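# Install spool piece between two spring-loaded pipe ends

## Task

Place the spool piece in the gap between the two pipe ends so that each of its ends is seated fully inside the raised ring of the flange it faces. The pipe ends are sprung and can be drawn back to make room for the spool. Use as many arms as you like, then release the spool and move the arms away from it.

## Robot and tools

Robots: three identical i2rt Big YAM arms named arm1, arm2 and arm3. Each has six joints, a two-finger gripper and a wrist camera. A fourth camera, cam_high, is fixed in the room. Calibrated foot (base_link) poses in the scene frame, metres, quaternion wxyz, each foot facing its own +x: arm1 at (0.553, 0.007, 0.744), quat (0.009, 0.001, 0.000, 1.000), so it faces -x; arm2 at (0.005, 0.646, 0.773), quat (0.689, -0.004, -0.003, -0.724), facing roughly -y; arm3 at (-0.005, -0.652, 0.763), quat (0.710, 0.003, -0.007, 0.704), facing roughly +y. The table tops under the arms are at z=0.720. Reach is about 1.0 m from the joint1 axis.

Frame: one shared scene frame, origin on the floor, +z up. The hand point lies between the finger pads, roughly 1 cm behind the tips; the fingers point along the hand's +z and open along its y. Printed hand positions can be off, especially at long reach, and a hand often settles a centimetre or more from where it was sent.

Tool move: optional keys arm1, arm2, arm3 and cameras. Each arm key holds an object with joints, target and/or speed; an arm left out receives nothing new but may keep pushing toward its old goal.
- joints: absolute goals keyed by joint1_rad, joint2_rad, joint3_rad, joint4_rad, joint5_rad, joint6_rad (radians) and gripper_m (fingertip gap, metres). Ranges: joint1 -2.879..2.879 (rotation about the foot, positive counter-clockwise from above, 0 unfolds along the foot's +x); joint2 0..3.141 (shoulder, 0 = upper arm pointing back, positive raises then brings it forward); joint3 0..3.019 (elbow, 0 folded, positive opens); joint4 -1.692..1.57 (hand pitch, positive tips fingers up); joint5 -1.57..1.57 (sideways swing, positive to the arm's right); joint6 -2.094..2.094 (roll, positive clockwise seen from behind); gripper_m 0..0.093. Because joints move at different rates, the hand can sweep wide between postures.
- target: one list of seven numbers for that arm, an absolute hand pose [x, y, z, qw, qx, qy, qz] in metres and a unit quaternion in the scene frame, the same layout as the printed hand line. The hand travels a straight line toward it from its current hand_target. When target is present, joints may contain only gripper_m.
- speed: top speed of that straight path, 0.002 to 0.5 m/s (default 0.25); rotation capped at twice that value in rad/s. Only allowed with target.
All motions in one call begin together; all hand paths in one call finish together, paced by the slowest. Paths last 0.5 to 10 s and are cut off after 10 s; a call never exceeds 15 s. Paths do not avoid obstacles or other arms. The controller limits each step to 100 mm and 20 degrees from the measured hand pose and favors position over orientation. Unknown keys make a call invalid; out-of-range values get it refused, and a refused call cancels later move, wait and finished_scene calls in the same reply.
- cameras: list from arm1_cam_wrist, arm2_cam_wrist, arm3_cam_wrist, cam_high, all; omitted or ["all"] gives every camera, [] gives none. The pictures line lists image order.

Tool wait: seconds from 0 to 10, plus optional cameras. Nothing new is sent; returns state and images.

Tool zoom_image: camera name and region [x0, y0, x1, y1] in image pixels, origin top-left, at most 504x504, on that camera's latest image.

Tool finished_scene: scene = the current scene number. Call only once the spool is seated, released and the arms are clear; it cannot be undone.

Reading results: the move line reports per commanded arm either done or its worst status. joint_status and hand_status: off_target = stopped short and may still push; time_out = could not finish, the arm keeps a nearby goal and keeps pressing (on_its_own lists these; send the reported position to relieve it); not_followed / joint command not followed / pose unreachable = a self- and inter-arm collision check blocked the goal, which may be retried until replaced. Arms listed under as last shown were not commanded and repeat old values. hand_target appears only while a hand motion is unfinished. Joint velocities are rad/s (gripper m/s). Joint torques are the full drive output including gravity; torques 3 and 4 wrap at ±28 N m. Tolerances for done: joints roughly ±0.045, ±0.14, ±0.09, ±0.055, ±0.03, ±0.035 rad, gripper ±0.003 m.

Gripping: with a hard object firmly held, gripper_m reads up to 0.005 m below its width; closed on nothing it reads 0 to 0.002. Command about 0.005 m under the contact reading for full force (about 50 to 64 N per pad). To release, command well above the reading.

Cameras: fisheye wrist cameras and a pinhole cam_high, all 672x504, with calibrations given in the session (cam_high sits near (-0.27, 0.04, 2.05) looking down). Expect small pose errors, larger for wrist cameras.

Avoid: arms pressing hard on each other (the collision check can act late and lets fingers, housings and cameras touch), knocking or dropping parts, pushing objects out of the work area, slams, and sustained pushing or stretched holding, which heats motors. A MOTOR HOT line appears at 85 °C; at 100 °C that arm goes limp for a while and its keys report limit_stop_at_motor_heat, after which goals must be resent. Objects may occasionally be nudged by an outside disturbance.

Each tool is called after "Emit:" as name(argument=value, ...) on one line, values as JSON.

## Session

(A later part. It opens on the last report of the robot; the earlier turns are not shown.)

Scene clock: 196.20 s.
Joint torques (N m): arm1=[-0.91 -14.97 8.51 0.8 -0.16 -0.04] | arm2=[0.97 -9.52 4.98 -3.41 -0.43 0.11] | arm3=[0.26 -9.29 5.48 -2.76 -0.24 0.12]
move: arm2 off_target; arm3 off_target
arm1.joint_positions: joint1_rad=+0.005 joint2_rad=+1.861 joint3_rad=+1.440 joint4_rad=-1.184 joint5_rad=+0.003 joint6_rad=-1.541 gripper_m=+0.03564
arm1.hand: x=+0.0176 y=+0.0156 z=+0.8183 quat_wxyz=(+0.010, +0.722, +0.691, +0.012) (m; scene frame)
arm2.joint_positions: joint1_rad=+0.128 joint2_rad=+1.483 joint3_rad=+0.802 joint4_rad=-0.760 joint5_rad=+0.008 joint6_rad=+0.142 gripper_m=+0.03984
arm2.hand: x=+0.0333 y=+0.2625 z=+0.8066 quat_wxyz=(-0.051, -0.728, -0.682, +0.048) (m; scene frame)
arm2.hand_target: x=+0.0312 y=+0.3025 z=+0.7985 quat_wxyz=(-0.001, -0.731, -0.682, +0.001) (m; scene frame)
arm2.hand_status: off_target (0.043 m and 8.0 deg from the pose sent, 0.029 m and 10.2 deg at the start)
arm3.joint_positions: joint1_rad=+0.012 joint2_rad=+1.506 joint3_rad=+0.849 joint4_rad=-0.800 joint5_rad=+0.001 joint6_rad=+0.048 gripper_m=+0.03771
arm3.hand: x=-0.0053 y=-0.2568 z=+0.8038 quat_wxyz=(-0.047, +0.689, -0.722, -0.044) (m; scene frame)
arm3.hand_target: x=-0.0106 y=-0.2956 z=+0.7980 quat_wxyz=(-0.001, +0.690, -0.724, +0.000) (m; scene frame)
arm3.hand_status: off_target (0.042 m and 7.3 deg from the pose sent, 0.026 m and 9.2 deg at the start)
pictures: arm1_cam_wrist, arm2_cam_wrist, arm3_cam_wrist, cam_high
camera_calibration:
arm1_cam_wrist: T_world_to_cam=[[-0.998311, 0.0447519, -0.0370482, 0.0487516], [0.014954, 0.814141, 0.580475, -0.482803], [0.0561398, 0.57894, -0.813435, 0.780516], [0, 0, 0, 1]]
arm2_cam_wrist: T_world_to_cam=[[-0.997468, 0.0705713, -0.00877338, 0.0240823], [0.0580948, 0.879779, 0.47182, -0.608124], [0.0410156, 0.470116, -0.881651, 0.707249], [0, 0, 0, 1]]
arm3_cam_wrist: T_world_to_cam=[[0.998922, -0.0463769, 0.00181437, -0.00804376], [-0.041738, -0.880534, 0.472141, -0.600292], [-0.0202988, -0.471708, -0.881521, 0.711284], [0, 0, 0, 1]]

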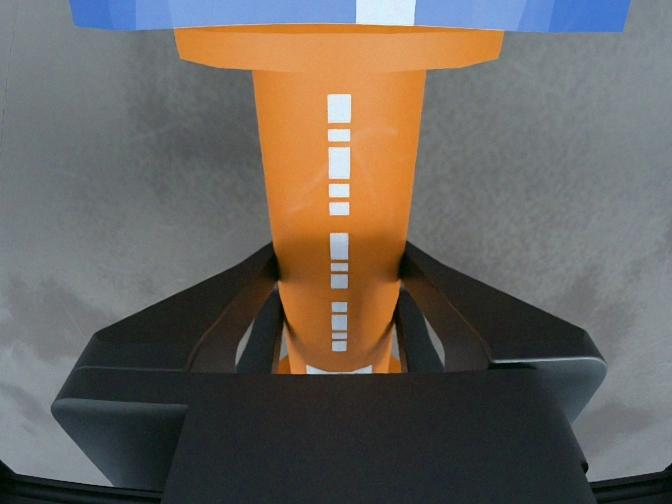

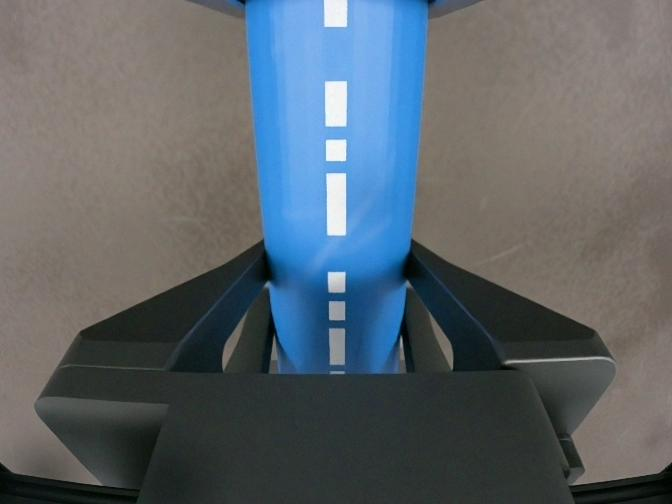

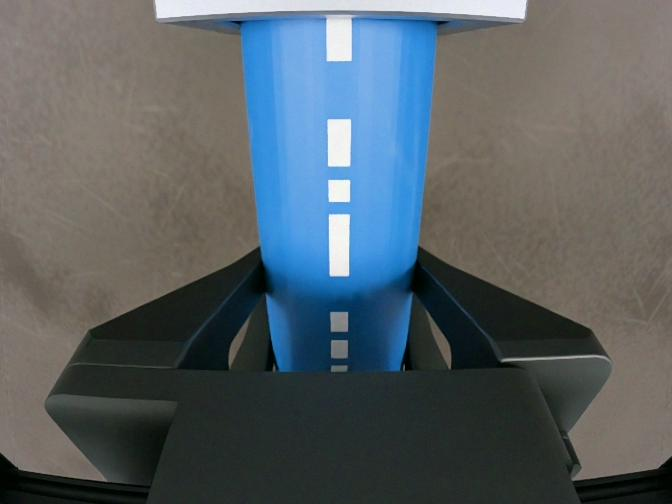

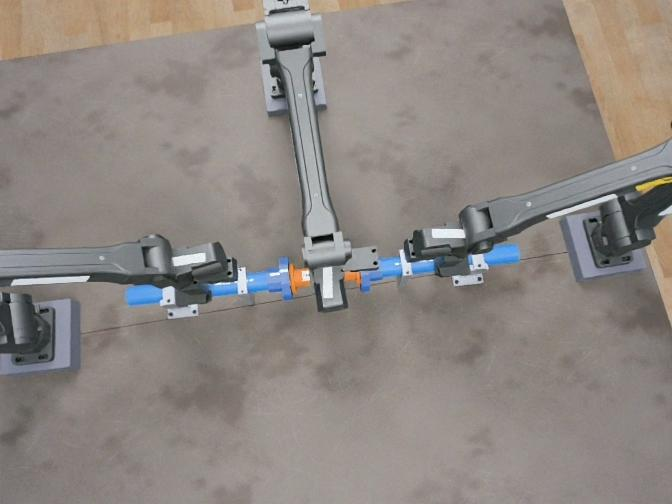

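Emit:
move(arm2={"target":[0.030,0.275,0.798,0,0.731,0.682,0],"speed":0.04}, arm3={"target":[-0.0105,-0.269,0.798,0,0.69,-0.724,0],"speed":0.04})

Emit:
zoom_image(camera="cam_high", region=[270, 220, 390, 320])

Emit:
zoom_image(camera="arm1_cam_wrist", region=[40, 0, 540, 120])

Scene clock: 205.40 s.
Joint torques (N m): arm1=[-0.73 -14.92 8.51 0.8 0.07 -0.04] | arm2=[0.67 -8.06 7.3 -1.73 -0.22 0.07] | arm3=[0.5 -8.41 8.02 -1.39 -0.31 0.12]
move: arm2 off_target; arm3 off_target
arm1: as last shown
arm1.joint_positions: joint1_rad=+0.003 joint2_rad=+1.861 joint3_rad=+1.440 joint4_rad=-1.184 joint5_rad=-0.003 joint6_rad=-1.541 gripper_m=+0.03564
arm1.hand: x=+0.0176 y=+0.0155 z=+0.8183 quat_wxyz=(+0.012, +0.723, +0.691, +0.010) (m; scene frame)
arm2.joint_positions: joint1_rad=+0.124 joint2_rad=+1.525 joint3_rad=+0.851 joint4_rad=-0.823 joint5_rad=+0.003 joint6_rad=+0.139 gripper_m=+0.03984
arm2.hand: x=+0.0327 y=+0.2582 z=+0.8056 quat_wxyz=(-0.031, -0.729, -0.683, +0.029) (m; scene frame)
arm2.hand_target: x=+0.0301 y=+0.2748 z=+0.7986 quat_wxyz=(-0.001, -0.731, -0.682, +0.001) (m; scene frame)
arm2.hand_status: off_target (0.019 m and 4.9 deg from the pose sent, 0.015 m and 8.0 deg at the start)
arm3.joint_positions: joint1_rad=+0.012 joint2_rad=+1.544 joint3_rad=+0.895 joint4_rad=-0.857 joint5_rad=+0.000 joint6_rad=+0.048 gripper_m=+0.03771
arm3.hand: x=-0.0054 y=-0.2525 z=+0.8035 quat_wxyz=(-0.030, +0.690, -0.722, -0.026) (m; scene frame)
arm3.hand_target: x=-0.0102 y=-0.2687 z=+0.7985 quat_wxyz=(-0.001, +0.690, -0.724, +0.000) (m; scene frame)
arm3.hand_status: off_target (0.018 m and 4.6 deg from the pose sent, 0.014 m and 7.3 deg at the start)
pictures: arm1_cam_wrist, arm2_cam_wrist, arm3_cam_wrist, cam_high
camera_calibration:
arm1_cam_wrist: T_world_to_cam=[[-0.998218, 0.0466142, -0.0372505, 0.0488903], [0.0167277, 0.817856, 0.57518, -0.478484], [0.0572771, 0.573532, -0.817178, 0.783696], [0, 0, 0, 1]]
arm2_cam_wrist: T_world_to_cam=[[-0.997439, 0.0713315, -0.00515496, 0.0206739], [0.058259, 0.852218, 0.519933, -0.635497], [0.0414807, 0.518301, -0.854192, 0.673883], [0, 0, 0, 1]]
arm3_cam_wrist: T_world_to_cam=[[0.99891, -0.0465194, 0.00379461, -0.00939571], [-0.0418466, -0.856624, 0.514241, -0.624098], [-0.0206716, -0.513839, -0.857637, 0.683205], [0, 0, 0, 1]]

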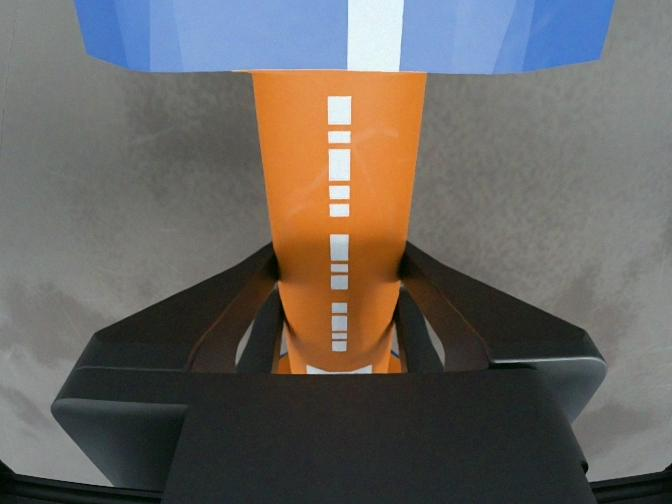

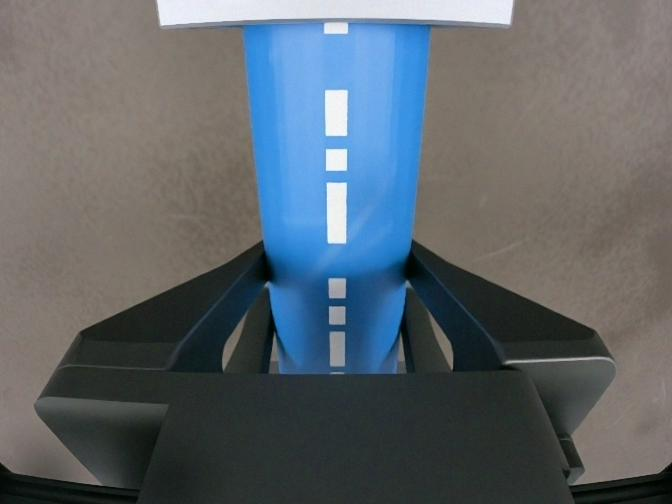

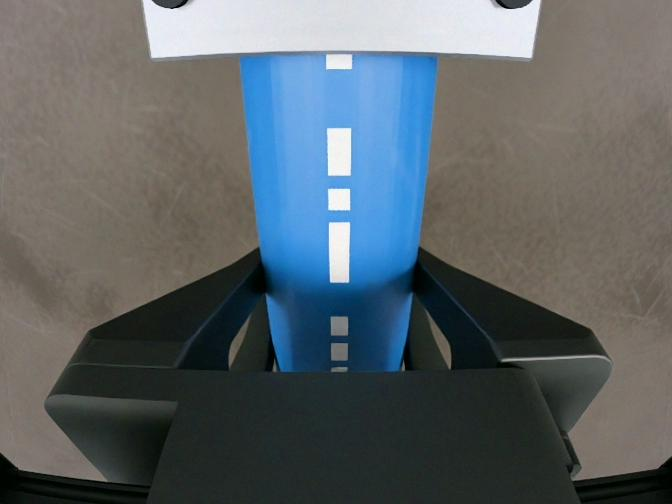

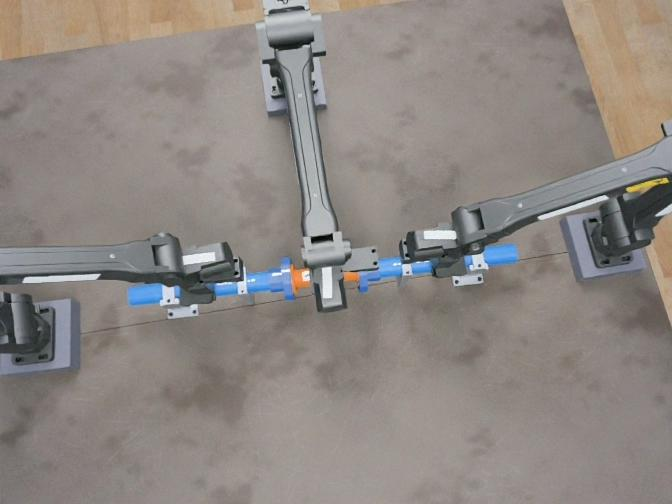

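Scaled by 4.200 from the camera's 672x504 image, which has a finer 960x720 frame.

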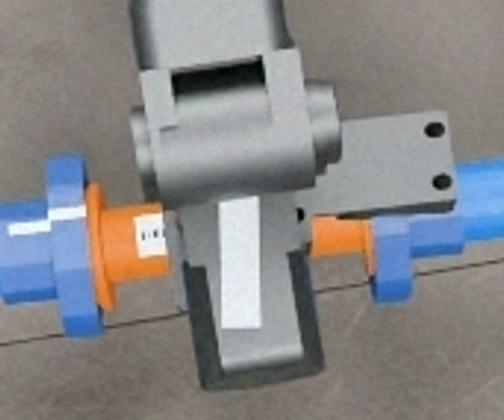

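Scaled by 1.008 from the camera's 672x504 image, which has a finer 960x720 frame.

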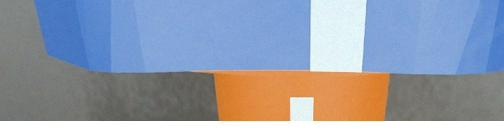

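Emit:
move(arm2={"target":[0.030,0.252,0.798,0,0.731,0.682,0],"speed":0.04}, cameras=["cam_high","arm1_cam_wrist"])

Emit:
zoom_image(camera="cam_high", region=[270, 220, 390, 320])

Scene clock: 217.13 s.
Joint torques (N m): arm1=[-0.73 -14.97 8.54 0.81 0.07 -0.04] | arm2=[0.5 -6.83 9.09 -0.03 -0.1 0.05] | arm3=[-0.21 -8.12 7.92 -1.22 -0.29 0.11]
move: arm2 done
arm1, arm3: as last shown
arm2.joint_positions: joint1_rad=+0.122 joint2_rad=+1.558 joint3_rad=+0.892 joint4_rad=-0.883 joint5_rad=+0.001 joint6_rad=+0.136 gripper_m=+0.03984
arm2.hand: x=+0.0326 y=+0.2562 z=+0.8057 quat_wxyz=(-0.012, -0.729, -0.684, +0.012) (m; scene frame)
arm2.hand_target: x=+0.0299 y=+0.2523 z=+0.7981 quat_wxyz=(+0.000, -0.731, -0.682, +0.000) (m; scene frame)
arm2.hand_status: done (0.009 m and 1.9 deg from the pose sent, 0.010 m and 4.9 deg at the start)
arm3.joint_positions: joint1_rad=+0.012 joint2_rad=+1.544 joint3_rad=+0.895 joint4_rad=-0.860 joint5_rad=+0.000 joint6_rad=+0.048 gripper_m=+0.03771
arm3.hand: x=-0.0054 y=-0.2533 z=+0.8034 quat_wxyz=(-0.029, +0.690, -0.723, -0.025) (m; scene frame)
pictures: arm1_cam_wrist, cam_high
camera_calibration:
arm1_cam_wrist: T_world_to_cam=[[-0.998218, 0.0466142, -0.0372505, 0.0488903], [0.0167277, 0.817856, 0.57518, -0.478484], [0.0572771, 0.573532, -0.817178, 0.783696], [0, 0, 0, 1]]

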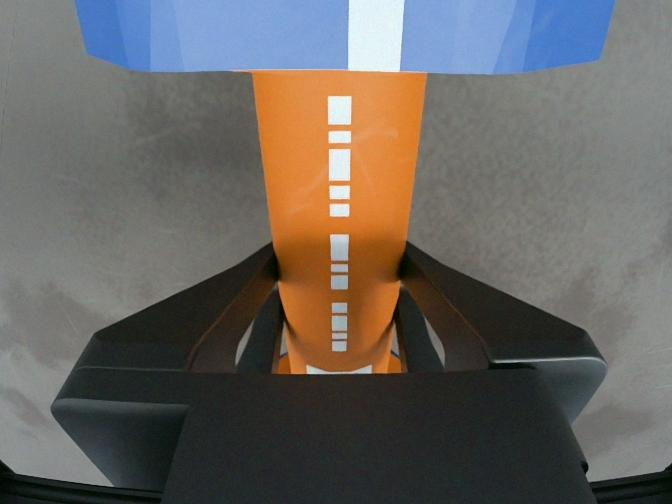

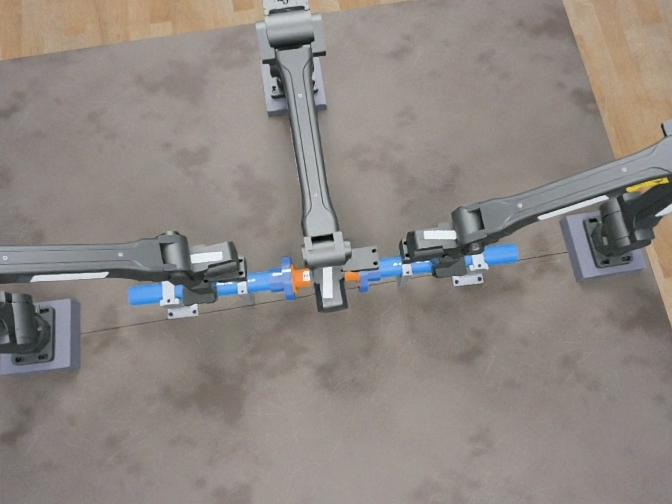

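Scaled by 4.200 from the camera's 672x504 image, which has a finer 960x720 frame.

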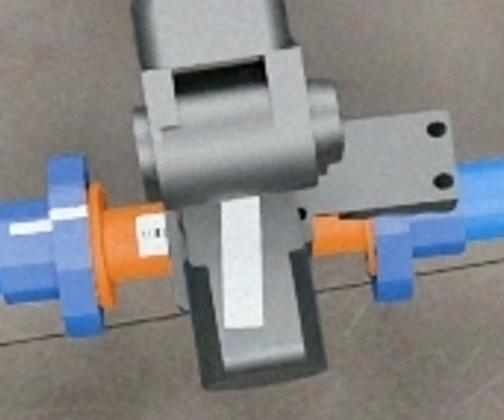

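Emit:
move(arm2={"target":[0.031,0.300,0.798,0,0.731,0.682,0],"speed":0.06}, arm3={"target":[-0.0115,-0.284,0.798,0,0.69,-0.724,0],"speed":0.06}, cameras=[])

Emit:
move(arm1={"target":[0.0095,0.0167,0.8205,0,0.7193,0.6947,0],"speed":0.05}, cameras=["cam_high","arm1_cam_wrist"])

Emit:
zoom_image(camera="cam_high", region=[270, 220, 390, 320])

Scene clock: 226.73 s.
Joint torques (N m): arm1=[-0.67 -14.97 8.53 0.8 0.06 -0.04] | arm2=[1.32 -11.69 2.51 -1.51 -0.08 0.14] | arm3=[0.15 -10.17 4.81 -1.1 -0.3 0.08]
move: arm2 off_target; arm3 off_target
arm1: as last shown
arm1.hand: x=+0.0176 y=+0.0156 z=+0.8183 quat_wxyz=(+0.012, +0.723, +0.691, +0.010) (m; scene frame)
arm2.joint_positions: joint1_rad=+0.122 joint2_rad=+1.519 joint3_rad=+0.844 joint4_rad=-0.818 joint5_rad=+0.001 joint6_rad=+0.136 gripper_m=+0.03984
arm2.hand: x=+0.0323 y=+0.2598 z=+0.8055 quat_wxyz=(-0.033, -0.729, -0.683, +0.029) (m; scene frame)
arm2.hand_target: x=+0.0309 y=+0.2978 z=+0.7974 quat_wxyz=(+0.000, -0.731, -0.682, +0.000) (m; scene frame)
arm2.hand_status: off_target (0.041 m and 5.1 deg from the pose sent, 0.045 m and 1.9 deg at the start)
arm3.joint_positions: joint1_rad=+0.012 joint2_rad=+1.544 joint3_rad=+0.895 joint4_rad=-0.855 joint5_rad=+0.000 joint6_rad=+0.048 gripper_m=+0.03771
arm3.hand: x=-0.0055 y=-0.2521 z=+0.8035 quat_wxyz=(-0.030, +0.690, -0.722, -0.027) (m; scene frame)
arm3.hand_target: x=-0.0108 y=-0.2825 z=+0.7978 quat_wxyz=(+0.000, +0.690, -0.724, +0.000) (m; scene frame)
arm3.hand_status: off_target (0.033 m and 4.6 deg from the pose sent, 0.032 m and 4.4 deg at the start)
pictures: none

Scene clock: 227.70 s.
Joint torques (N m): arm1=[-0.73 -14.45 7.9 1.25 0.04 -0.03] | arm2=[1.38 -11.69 2.54 -1.52 -0.08 0.14] | arm3=[0.44 -9.99 4.81 -1.28 -0.27 0.11]
move: arm1 done
arm1.joint_positions: joint1_rad=+0.003 joint2_rad=+1.861 joint3_rad=+1.440 joint4_rad=-1.179 joint5_rad=-0.003 joint6_rad=-1.542 gripper_m=+0.03564
arm1.hand: x=+0.0164 y=+0.0156 z=+0.8182 quat_wxyz=(+0.010, +0.723, +0.691, +0.008) (m; scene frame)
arm1.hand_target: x=+0.0096 y=+0.0167 z=+0.8206 quat_wxyz=(+0.000, +0.719, +0.695, +0.000) (m; scene frame)
arm1.hand_status: done (0.007 m and 1.6 deg from the pose sent, 0.008 m and 1.9 deg at the start)
arm2, arm3: as last shown
pictures: arm1_cam_wrist, cam_high
camera_calibration:
arm1_cam_wrist: T_world_to_cam=[[-0.998444, 0.0454795, -0.0322818, 0.0436253], [0.0186382, 0.81763, 0.575442, -0.478754], [0.0525654, 0.573944, -0.817205, 0.783781], [0, 0, 0, 1]]

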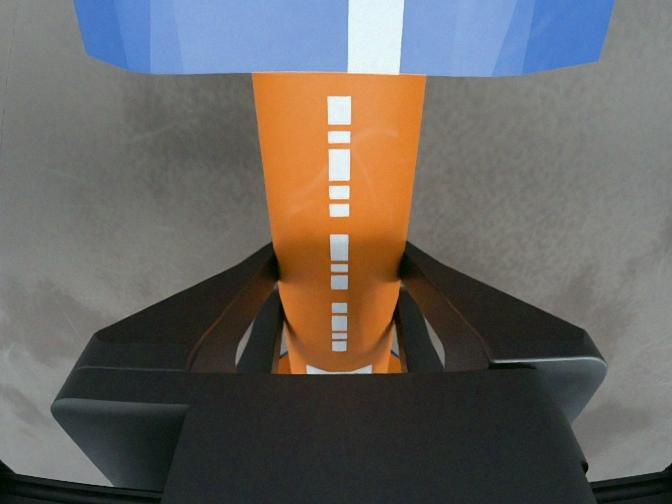

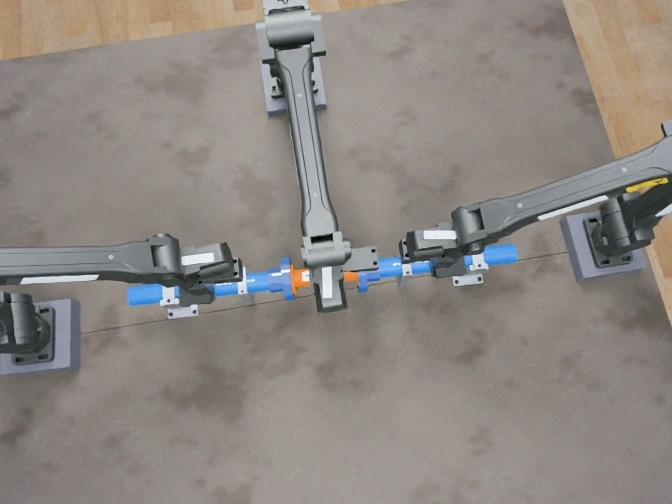

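Scaled by 4.200 from the camera's 672x504 image, which has a finer 960x720 frame.

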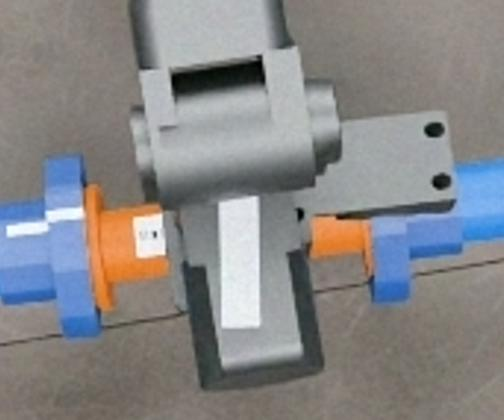

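Emit:
move(arm1={"target":[0.0095,0.014,0.813,0,0.7193,0.6947,0],"speed":0.05}, cameras=[])

Emit:
move(arm2={"target":[0.030,0.26,0.798,0,0.731,0.682,0],"speed":0.04}, cameras=["cam_high","arm1_cam_wrist"])

Emit:
zoom_image(camera="cam_high", region=[270, 220, 390, 320])

Scene clock: 231.43 s.
Joint torques (N m): arm1=[-0.38 -13.92 7.5 1.69 0.03 0.06] | arm2=[1.38 -11.63 2.54 -1.54 -0.08 0.14] | arm3=[0.38 -10.93 4.78 -1.05 -0.27 0.11]
move: arm1 done
arm1.joint_positions: joint1_rad=+0.003 joint2_rad=+1.861 joint3_rad=+1.436 joint4_rad=-1.172 joint5_rad=-0.002 joint6_rad=-1.544 gripper_m=+0.03564
arm1.hand: x=+0.0164 y=+0.0157 z=+0.8166 quat_wxyz=(+0.009, +0.722, +0.692, +0.007) (m; scene frame)
arm1.hand_target: x=+0.0096 y=+0.0140 z=+0.8132 quat_wxyz=(+0.000, +0.719, +0.695, +0.000) (m; scene frame)
arm1.hand_status: done (0.008 m and 1.4 deg from the pose sent, 0.009 m and 1.6 deg at the start)
arm2, arm3: as last shown
pictures: none

Scene clock: 232.87 s.
Joint torques (N m): arm1=[-0.38 -13.92 7.51 1.68 0.03 0.05] | arm2=[0.62 -7.3 8.49 -0.49 -0.1 0.06] | arm3=[0.09 -9.82 4.77 -1.1 -0.31 0.15]
move: arm2 off_target
arm1.joint_positions: joint1_rad=+0.003 joint2_rad=+1.861 joint3_rad=+1.436 joint4_rad=-1.171 joint5_rad=-0.003 joint6_rad=-1.544 gripper_m=+0.03564
arm1.hand: x=+0.0162 y=+0.0156 z=+0.8166 quat_wxyz=(+0.009, +0.722, +0.692, +0.007) (m; scene frame)
arm2.joint_positions: joint1_rad=+0.122 joint2_rad=+1.546 joint3_rad=+0.878 joint4_rad=-0.865 joint5_rad=+0.001 joint6_rad=+0.136 gripper_m=+0.03984
arm2.hand: x=+0.0324 y=+0.2579 z=+0.8056 quat_wxyz=(-0.017, -0.729, -0.684, +0.016) (m; scene frame)
arm2.hand_target: x=+0.0300 y=+0.2602 z=+0.7981 quat_wxyz=(+0.000, -0.731, -0.682, +0.000) (m; scene frame)
arm2.hand_status: off_target (0.008 m and 2.7 deg from the pose sent, 0.008 m and 5.1 deg at the start)
arm3.joint_positions: joint1_rad=+0.012 joint2_rad=+1.542 joint3_rad=+0.893 joint4_rad=-0.855 joint5_rad=+0.000 joint6_rad=+0.048 gripper_m=+0.03771
arm3.hand: x=-0.0055 y=-0.2527 z=+0.8034 quat_wxyz=(-0.030, +0.690, -0.722, -0.027) (m; scene frame)
pictures: arm1_cam_wrist, cam_high
camera_calibration:
arm1_cam_wrist: T_world_to_cam=[[-0.998633, 0.0435781, -0.0288461, 0.0406695], [0.0190606, 0.817662, 0.575383, -0.477781], [0.0486605, 0.574047, -0.817375, 0.782666], [0, 0, 0, 1]]

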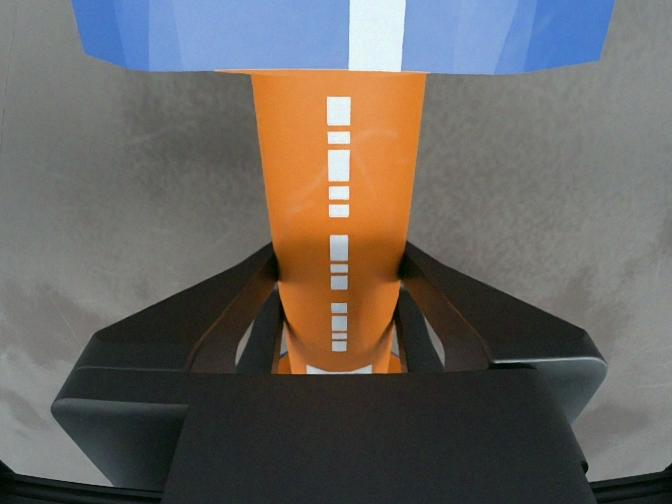

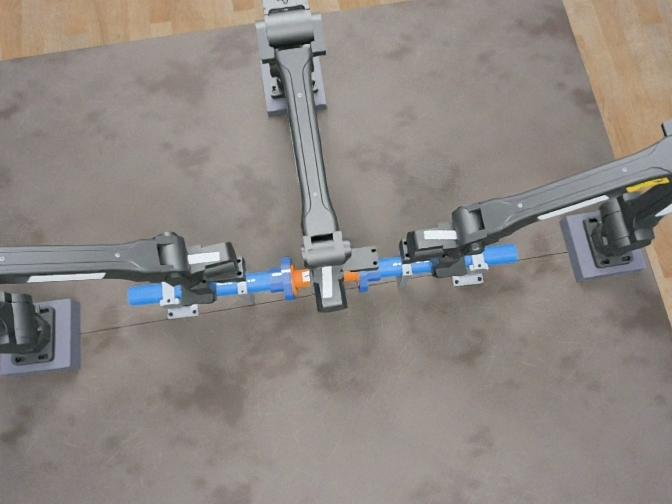

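Scaled by 4.200 from the camera's 672x504 image, which has a finer 960x720 frame.

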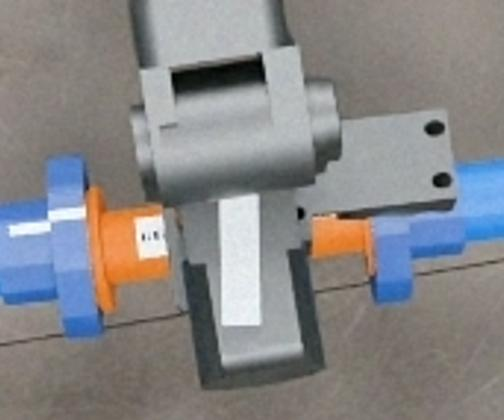

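Emit:
move(arm2={"target":[0.031,0.32,0.798,0,0.731,0.682,0],"speed":0.06}, cameras=[])

Emit:
move(arm1={"joints":{"joint5_rad":0.03}}, cameras=[])

Emit:
move(arm2={"target":[0.030,0.26,0.798,0,0.731,0.682,0],"speed":0.04}, cameras=["cam_high","arm1_cam_wrist"])

Emit:
zoom_image(camera="cam_high", region=[270, 220, 390, 320])

Scene clock: 252.27 s.
Joint torques (N m): arm1=[-0.38 -13.92 7.58 1.5 0.03 0.11] | arm2=[1.61 -12.16 1.25 -2.47 -0.05 0.17] | arm3=[1.14 -10.34 4.85 -1.13 -0.28 0.14]
move: arm2 off_target
arm1.joint_positions: joint1_rad=+0.003 joint2_rad=+1.861 joint3_rad=+1.435 joint4_rad=-1.167 joint5_rad=-0.003 joint6_rad=-1.549 gripper_m=+0.03564
arm1.hand: x=+0.0157 y=+0.0156 z=+0.8162 quat_wxyz=(+0.008, +0.720, +0.694, +0.006) (m; scene frame)
arm2.joint_positions: joint1_rad=+0.122 joint2_rad=+1.490 joint3_rad=+0.810 joint4_rad=-0.782 joint5_rad=+0.000 joint6_rad=+0.137 gripper_m=+0.03984
arm2.hand: x=+0.0320 y=+0.2646 z=+0.8061 quat_wxyz=(-0.045, -0.728, -0.683, +0.039) (m; scene frame)
arm2.hand_target: x=+0.0308 y=+0.3157 z=+0.7963 quat_wxyz=(+0.000, -0.731, -0.682, +0.000) (m; scene frame)
arm2.hand_status: off_target (0.056 m and 6.8 deg from the pose sent, 0.063 m and 2.8 deg at the start)
arm3: as last shown
pictures: none

Scene clock: 252.87 s.
Joint torques (N m): arm1=[-0.38 -13.86 7.6 1.48 0.52 0.11] | arm2=[1.61 -12.28 1.25 -2.47 -0.06 0.17] | arm3=[-0.26 -10.11 4.9 -1.09 -0.29 0.12]
move: arm1 done
arm1.joint_positions: joint1_rad=+0.004 joint2_rad=+1.861 joint3_rad=+1.435 joint4_rad=-1.167 joint5_rad=+0.013 joint6_rad=-1.549 gripper_m=+0.03564
arm1.joint_status: all done
arm1.hand: x=+0.0157 y=+0.0177 z=+0.8162 quat_wxyz=(+0.002, +0.720, +0.694, +0.011) (m; scene frame)
arm2, arm3: as last shown
arm3.joint_positions: joint1_rad=+0.012 joint2_rad=+1.542 joint3_rad=+0.893 joint4_rad=-0.854 joint5_rad=+0.000 joint6_rad=+0.048 gripper_m=+0.03771
arm3.hand: x=-0.0055 y=-0.2525 z=+0.8035 quat_wxyz=(-0.030, +0.690, -0.722, -0.027) (m; scene frame)
pictures: none

Scene clock: 254.80 s.
Joint torques (N m): arm1=[-0.5 -13.98 7.6 1.44 0.5 0.13] | arm2=[0.56 -7.18 8.54 -0.46 -0.11 0.05] | arm3=[0.15 -10.4 5.12 -1.26 -0.25 0.1]
move: arm2 off_target
arm1.joint_positions: joint1_rad=+0.005 joint2_rad=+1.861 joint3_rad=+1.435 joint4_rad=-1.166 joint5_rad=+0.014 joint6_rad=-1.551 gripper_m=+0.03564
arm1.hand: x=+0.0154 y=+0.0175 z=+0.8162 quat_wxyz=(+0.002, +0.719, +0.695, +0.011) (m; scene frame)
arm2.joint_positions: joint1_rad=+0.122 joint2_rad=+1.546 joint3_rad=+0.877 joint4_rad=-0.866 joint5_rad=+0.001 joint6_rad=+0.137 gripper_m=+0.03984
arm2.hand: x=+0.0324 y=+0.2583 z=+0.8056 quat_wxyz=(-0.017, -0.730, -0.684, +0.016) (m; scene frame)
arm2.hand_target: x=+0.0300 y=+0.2602 z=+0.7981 quat_wxyz=(+0.000, -0.731, -0.682, +0.000) (m; scene frame)
arm2.hand_status: off_target (0.008 m and 2.7 deg from the pose sent, 0.009 m and 6.8 deg at the start)
arm3: as last shown
pictures: arm1_cam_wrist, cam_high
camera_calibration:
arm1_cam_wrist: T_world_to_cam=[[-0.999095, 0.0349216, -0.0242763, 0.0361782], [0.0139359, 0.808086, 0.5889, -0.489848], [0.0401827, 0.588028, -0.807842, 0.773405], [0, 0, 0, 1]]

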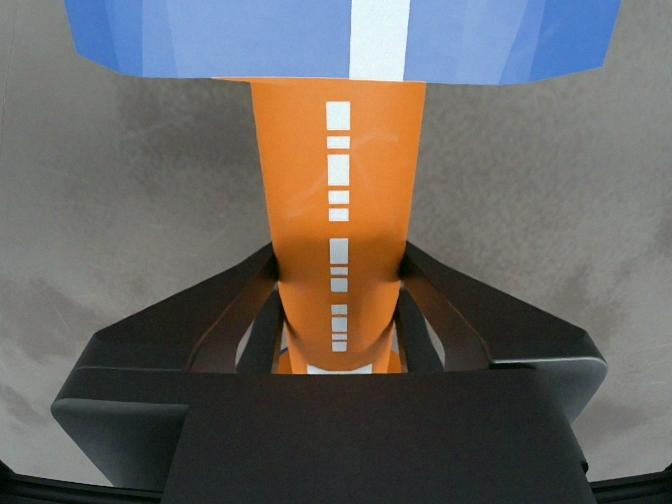

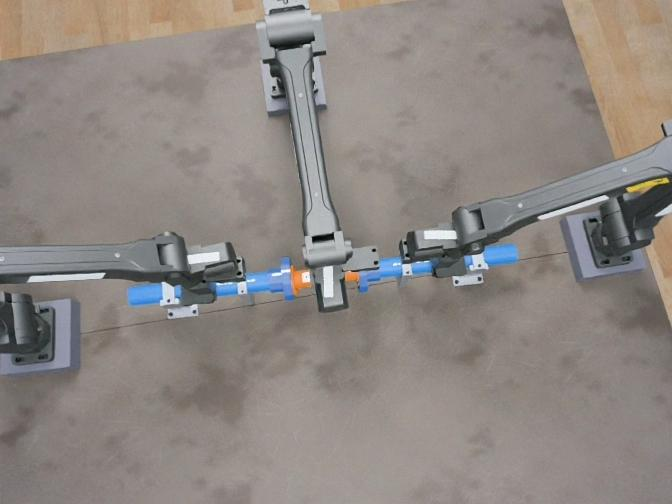

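Scaled by 4.200 from the camera's 672x504 image, which has a finer 960x720 frame.

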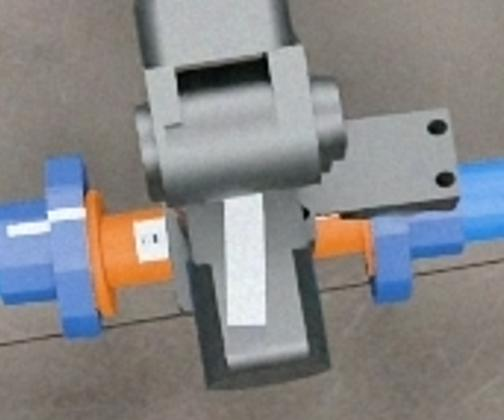

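Emit:
move(arm2={"target":[0.031,0.32,0.798,0,0.731,0.682,0],"speed":0.06}, cameras=[])

Emit:
move(arm1={"target":[0.0165,0.0195,0.815,-0.0075,0.7278,0.6858,0.0075],"speed":0.05}, cameras=["cam_high","arm1_cam_wrist"])

Emit:
zoom_image(camera="cam_high", region=[270, 220, 390, 320])

Scene clock: 268.47 s.
Joint torques (N m): arm1=[-0.5 -13.98 7.6 1.44 0.45 0.13] | arm2=[1.55 -12.28 1.26 -2.5 -0.06 0.17] | arm3=[0.62 -9.23 4.78 -1.21 -0.27 0.14]
move: arm2 off_target
arm1.joint_positions: joint1_rad=+0.005 joint2_rad=+1.861 joint3_rad=+1.435 joint4_rad=-1.166 joint5_rad=+0.015 joint6_rad=-1.551 gripper_m=+0.03564
arm1.hand: x=+0.0154 y=+0.0177 z=+0.8162 quat_wxyz=(+0.001, +0.719, +0.695, +0.012) (m; scene frame)
arm2.joint_positions: joint1_rad=+0.122 joint2_rad=+1.490 joint3_rad=+0.810 joint4_rad=-0.782 joint5_rad=+0.000 joint6_rad=+0.137 gripper_m=+0.03984
arm2.hand: x=+0.0320 y=+0.2643 z=+0.8061 quat_wxyz=(-0.046, -0.728, -0.683, +0.039) (m; scene frame)
arm2.hand_target: x=+0.0308 y=+0.3155 z=+0.7963 quat_wxyz=(+0.000, -0.731, -0.682, +0.000) (m; scene frame)
arm2.hand_status: off_target (0.056 m and 6.9 deg from the pose sent, 0.062 m and 2.7 deg at the start)
arm3: as last shown
pictures: none

Scene clock: 269.43 s.
Joint torques (N m): arm1=[-0.67 -14.45 7.01 0.96 0.2 0.28] | arm2=[1.67 -12.22 1.26 -2.48 -0.06 0.17] | arm3=[0.73 -9.82 4.71 -1.42 -0.25 0.15]
move: arm1 done
arm1.joint_positions: joint1_rad=+0.005 joint2_rad=+1.852 joint3_rad=+1.421 joint4_rad=-1.151 joint5_rad=+0.014 joint6_rad=-1.543 gripper_m=+0.03564
arm1.hand: x=+0.0166 y=+0.0174 z=+0.8163 quat_wxyz=(-0.002, +0.722, +0.692, +0.007) (m; scene frame)
arm1.hand_target: x=+0.0165 y=+0.0194 z=+0.8151 quat_wxyz=(-0.007, +0.728, +0.686, +0.007) (m; scene frame)
arm1.hand_status: done (0.002 m and 1.2 deg from the pose sent, 0.002 m and 1.8 deg at the start)
arm2, arm3: as last shown
arm2.hand: x=+0.0320 y=+0.2645 z=+0.8061 quat_wxyz=(-0.046, -0.728, -0.683, +0.039) (m; scene frame)
arm3.joint_positions: joint1_rad=+0.012 joint2_rad=+1.542 joint3_rad=+0.893 joint4_rad=-0.853 joint5_rad=+0.000 joint6_rad=+0.048 gripper_m=+0.03771
arm3.hand: x=-0.0055 y=-0.2523 z=+0.8035 quat_wxyz=(-0.031, +0.690, -0.722, -0.028) (m; scene frame)
pictures: arm1_cam_wrist, cam_high
camera_calibration:
arm1_cam_wrist: T_world_to_cam=[[-0.999003, 0.0425544, -0.0134968, 0.0284371], [0.0264533, 0.807787, 0.588881, -0.490079], [0.035962, 0.587937, -0.808107, 0.773711], [0, 0, 0, 1]]

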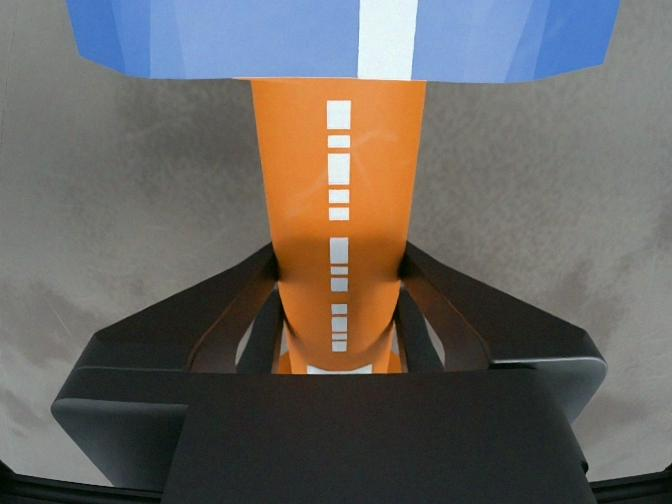

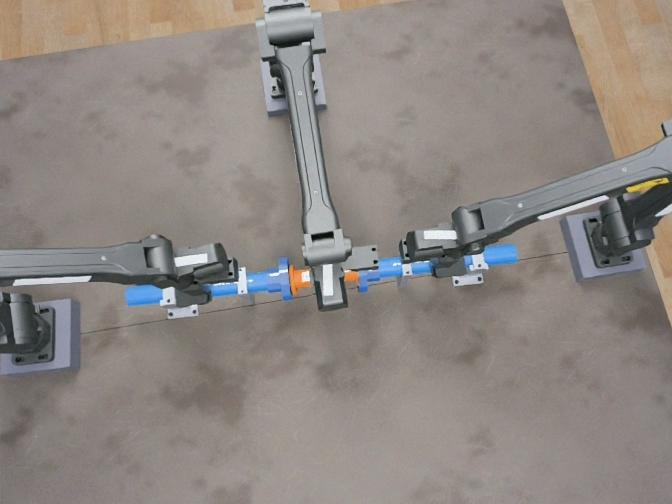

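Scaled by 4.200 from the camera's 672x504 image, which has a finer 960x720 frame.

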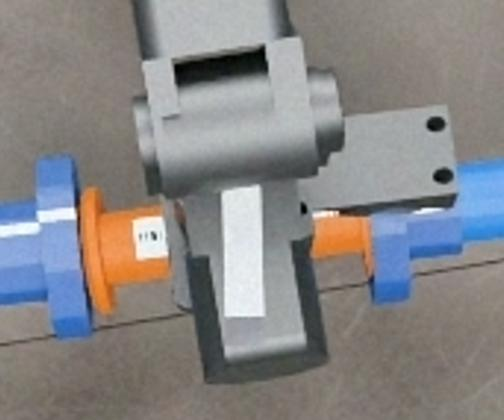

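Emit:
move(arm1={"target":[0.0215,0.0195,0.815,-0.0075,0.7336,0.6795,0.0075],"speed":0.05}, cameras=["cam_high","arm1_cam_wrist"])

Emit:
zoom_image(camera="cam_high", region=[270, 220, 390, 320])

Scene clock: 275.93 s.
Joint torques (N m): arm1=[-0.73 -14.45 6.83 0.73 0.21 0.21] | arm2=[1.61 -12.22 1.26 -2.48 -0.05 0.17] | arm3=[0.44 -9.88 4.85 -1.21 -0.31 0.1]
move: arm1 done
arm1.joint_positions: joint1_rad=+0.005 joint2_rad=+1.842 joint3_rad=+1.406 joint4_rad=-1.139 joint5_rad=+0.014 joint6_rad=-1.520 gripper_m=+0.03564
arm1.hand: x=+0.0194 y=+0.0174 z=+0.8161 quat_wxyz=(-0.004, +0.730, +0.684, +0.005) (m; scene frame)
arm1.hand_target: x=+0.0215 y=+0.0194 z=+0.8149 quat_wxyz=(-0.007, +0.734, +0.680, +0.008) (m; scene frame)
arm1.hand_status: done (0.003 m and 0.8 deg from the pose sent, 0.005 m and 2.1 deg at the start)
arm2, arm3: as last shown
arm3.joint_positions: joint1_rad=+0.012 joint2_rad=+1.542 joint3_rad=+0.893 joint4_rad=-0.852 joint5_rad=+0.000 joint6_rad=+0.048 gripper_m=+0.03771
arm3.hand: x=-0.0055 y=-0.2520 z=+0.8035 quat_wxyz=(-0.031, +0.690, -0.722, -0.028) (m; scene frame)
pictures: arm1_cam_wrist, cam_high
camera_calibration:
arm1_cam_wrist: T_world_to_cam=[[-0.997833, 0.0654116, -0.00709129, 0.0255702], [0.0487053, 0.806814, 0.588794, -0.490348], [0.0442353, 0.587173, -0.808252, 0.773444], [0, 0, 0, 1]]

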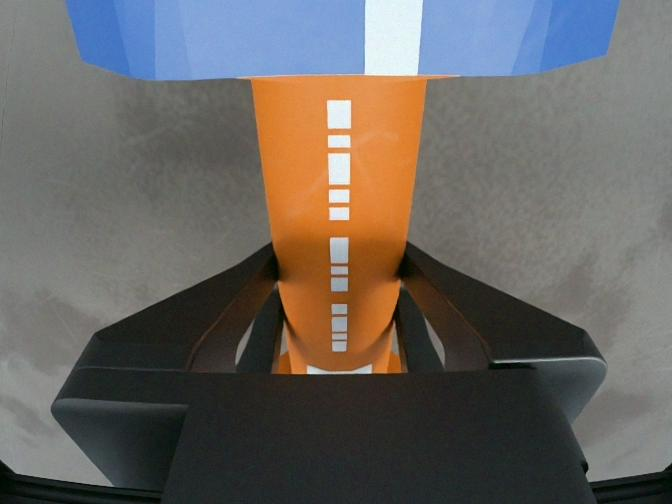

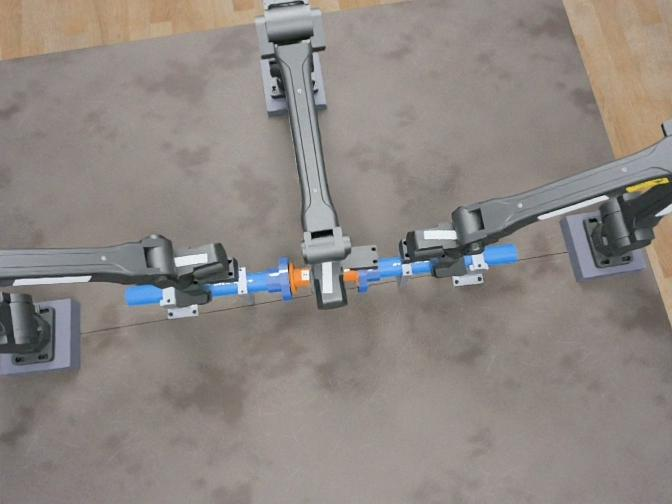

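Scaled by 4.200 from the camera's 672x504 image, which has a finer 960x720 frame.

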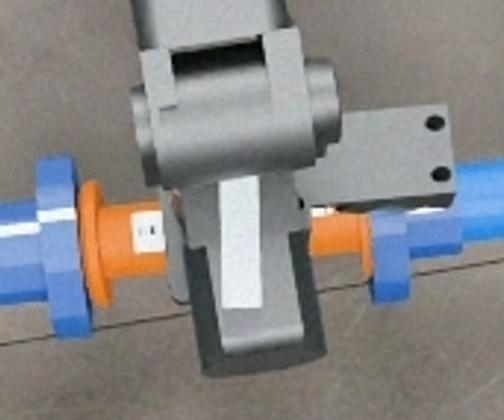

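Emit:
move(arm2={"target":[0.030,0.255,0.798,0,0.731,0.682,0],"speed":0.04}, cameras=["cam_high","arm1_cam_wrist"])

Emit:
zoom_image(camera="cam_high", region=[270, 220, 390, 320])

Scene clock: 282.37 s.
Joint torques (N m): arm1=[-0.79 -14.39 6.97 0.75 0.37 0.15] | arm2=[0.5 -6.95 8.91 -0.17 -0.1 0.05] | arm3=[-0.15 -10.29 5.01 -1.36 -0.26 0.12]
move: arm2 off_target
arm1.joint_positions: joint1_rad=+0.005 joint2_rad=+1.841 joint3_rad=+1.404 joint4_rad=-1.139 joint5_rad=+0.009 joint6_rad=-1.514 gripper_m=+0.03564
arm1.hand: x=+0.0201 y=+0.0165 z=+0.8156 quat_wxyz=(-0.002, +0.732, +0.682, +0.004) (m; scene frame)
arm2.joint_positions: joint1_rad=+0.122 joint2_rad=+1.553 joint3_rad=+0.886 joint4_rad=-0.878 joint5_rad=+0.000 joint6_rad=+0.136 gripper_m=+0.03984
arm2.hand: x=+0.0325 y=+0.2575 z=+0.8057 quat_wxyz=(-0.013, -0.729, -0.684, +0.013) (m; scene frame)
arm2.hand_target: x=+0.0300 y=+0.2552 z=+0.7981 quat_wxyz=(+0.000, -0.731, -0.682, +0.000) (m; scene frame)
arm2.hand_status: off_target (0.008 m and 2.1 deg from the pose sent, 0.013 m and 6.9 deg at the start)
arm3.joint_positions: joint1_rad=+0.012 joint2_rad=+1.541 joint3_rad=+0.892 joint4_rad=-0.855 joint5_rad=+0.000 joint6_rad=+0.048 gripper_m=+0.03771
arm3.hand: x=-0.0055 y=-0.2532 z=+0.8034 quat_wxyz=(-0.030, +0.690, -0.722, -0.027) (m; scene frame)
pictures: arm1_cam_wrist, cam_high
camera_calibration:
arm1_cam_wrist: T_world_to_cam=[[-0.997404, 0.0714706, -0.00881958, 0.0276631], [0.0528286, 0.809418, 0.584852, -0.48632], [0.0489385, 0.582868, -0.811092, 0.775828], [0, 0, 0, 1]]

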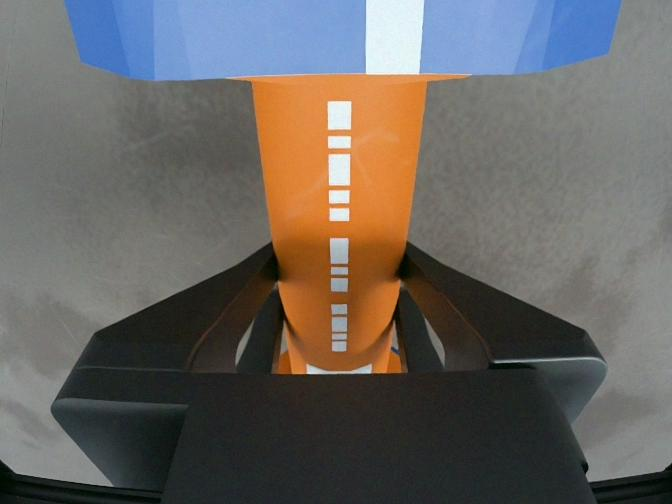

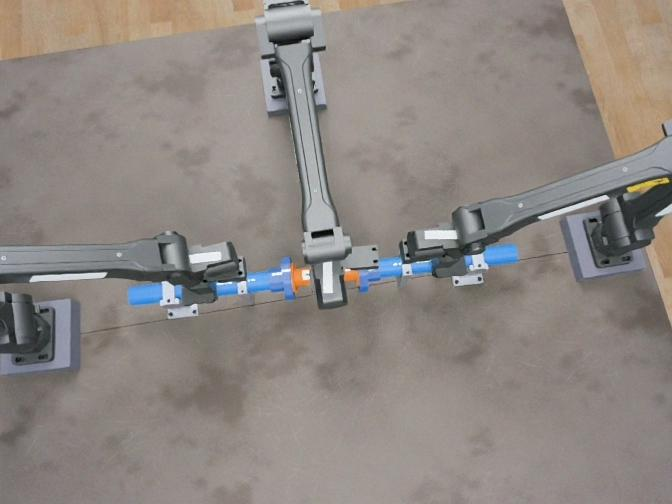

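Scaled by 4.200 from the camera's 672x504 image, which has a finer 960x720 frame.

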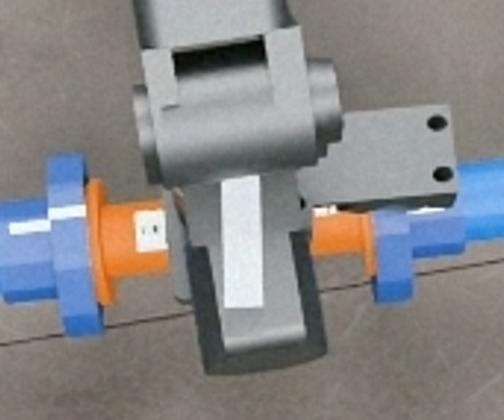

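Emit:
move(arm2={"target":[0.030,0.279,0.798,0,0.731,0.682,0],"speed":0.04}, cameras=[])

Emit:
move(arm1={"target":[0.0215,0.0195,0.803,-0.0075,0.7336,0.6795,0.0075],"speed":0.02}, cameras=["cam_high","arm1_cam_wrist"])

Emit:
zoom_image(camera="cam_high", region=[270, 220, 390, 320])

Scene clock: 291.50 s.
Joint torques (N m): arm1=[-0.73 -14.33 6.95 0.72 0.37 0.15] | arm2=[0.85 -10.4 4.33 -0.32 -0.1 0.09] | arm3=[1.26 -10.52 5.01 -1.28 -0.3 0.12]
move: arm2 off_target
arm1, arm3: as last shown
arm2.joint_positions: joint1_rad=+0.122 joint2_rad=+1.545 joint3_rad=+0.876 joint4_rad=-0.863 joint5_rad=+0.000 joint6_rad=+0.136 gripper_m=+0.03984
arm2.hand: x=+0.0325 y=+0.2580 z=+0.8056 quat_wxyz=(-0.018, -0.729, -0.684, +0.017) (m; scene frame)
arm2.hand_target: x=+0.0302 y=+0.2785 z=+0.7981 quat_wxyz=(+0.000, -0.731, -0.682, +0.000) (m; scene frame)
arm2.hand_status: off_target (0.022 m and 2.9 deg from the pose sent, 0.023 m and 2.1 deg at the start)
pictures: none

Scene clock: 292.60 s.
Joint torques (N m): arm1=[-0.73 -13.1 6.45 1.22 0.37 0.15] | arm2=[0.91 -10.46 4.33 -0.32 -0.09 0.1] | arm3=[0.67 -9.99 4.97 -1.02 -0.25 0.1]
move: arm1 off_target
Joint velocities: arm1=[within noise] | arm2=[within noise] | arm3=[-0.005 -0.015 0.007 -0.012 -0.007 -0.154 -0.001]
arm1.joint_positions: joint1_rad=+0.005 joint2_rad=+1.837 joint3_rad=+1.395 joint4_rad=-1.122 joint5_rad=+0.009 joint6_rad=-1.514 gripper_m=+0.03564
arm1.hand: x=+0.0193 y=+0.0166 z=+0.8147 quat_wxyz=(-0.006, +0.732, +0.682, +0.000) (m; scene frame)
arm1.hand_target: x=+0.0218 y=+0.0194 z=+0.8032 quat_wxyz=(-0.007, +0.734, +0.680, +0.008) (m; scene frame)
arm1.hand_status: off_target (0.012 m and 1.0 deg from the pose sent, 0.013 m and 0.8 deg at the start)
arm2.joint_positions: joint1_rad=+0.122 joint2_rad=+1.544 joint3_rad=+0.876 joint4_rad=-0.862 joint5_rad=+0.000 joint6_rad=+0.136 gripper_m=+0.03984
arm2.hand: x=+0.0325 y=+0.2579 z=+0.8057 quat_wxyz=(-0.019, -0.729, -0.684, +0.017) (m; scene frame)
arm3: as last shown
pictures: arm1_cam_wrist, cam_high
camera_calibration:
arm1_cam_wrist: T_world_to_cam=[[-0.997436, 0.0714792, 0.00336716, 0.0169252], [0.0599706, 0.809319, 0.5843, -0.485455], [0.0390402, 0.583004, -0.811531, 0.77569], [0, 0, 0, 1]]

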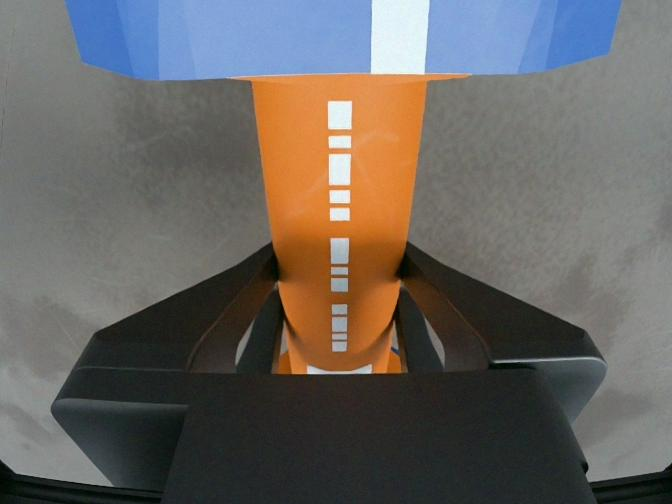

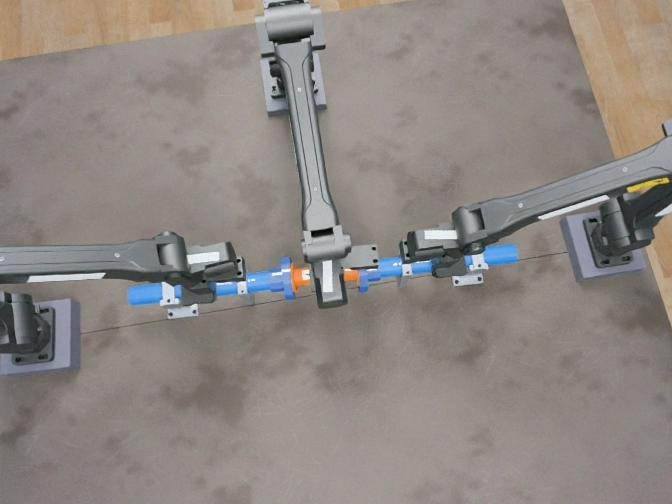

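Scaled by 4.200 from the camera's 672x504 image, which has a finer 960x720 frame.

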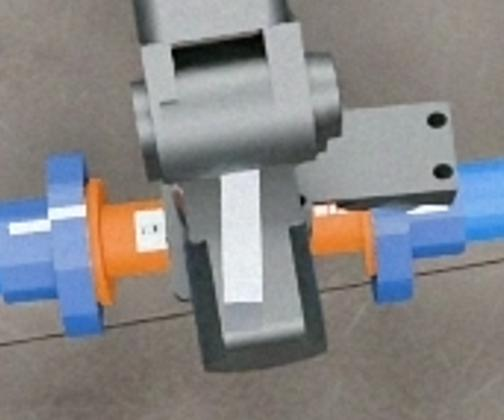

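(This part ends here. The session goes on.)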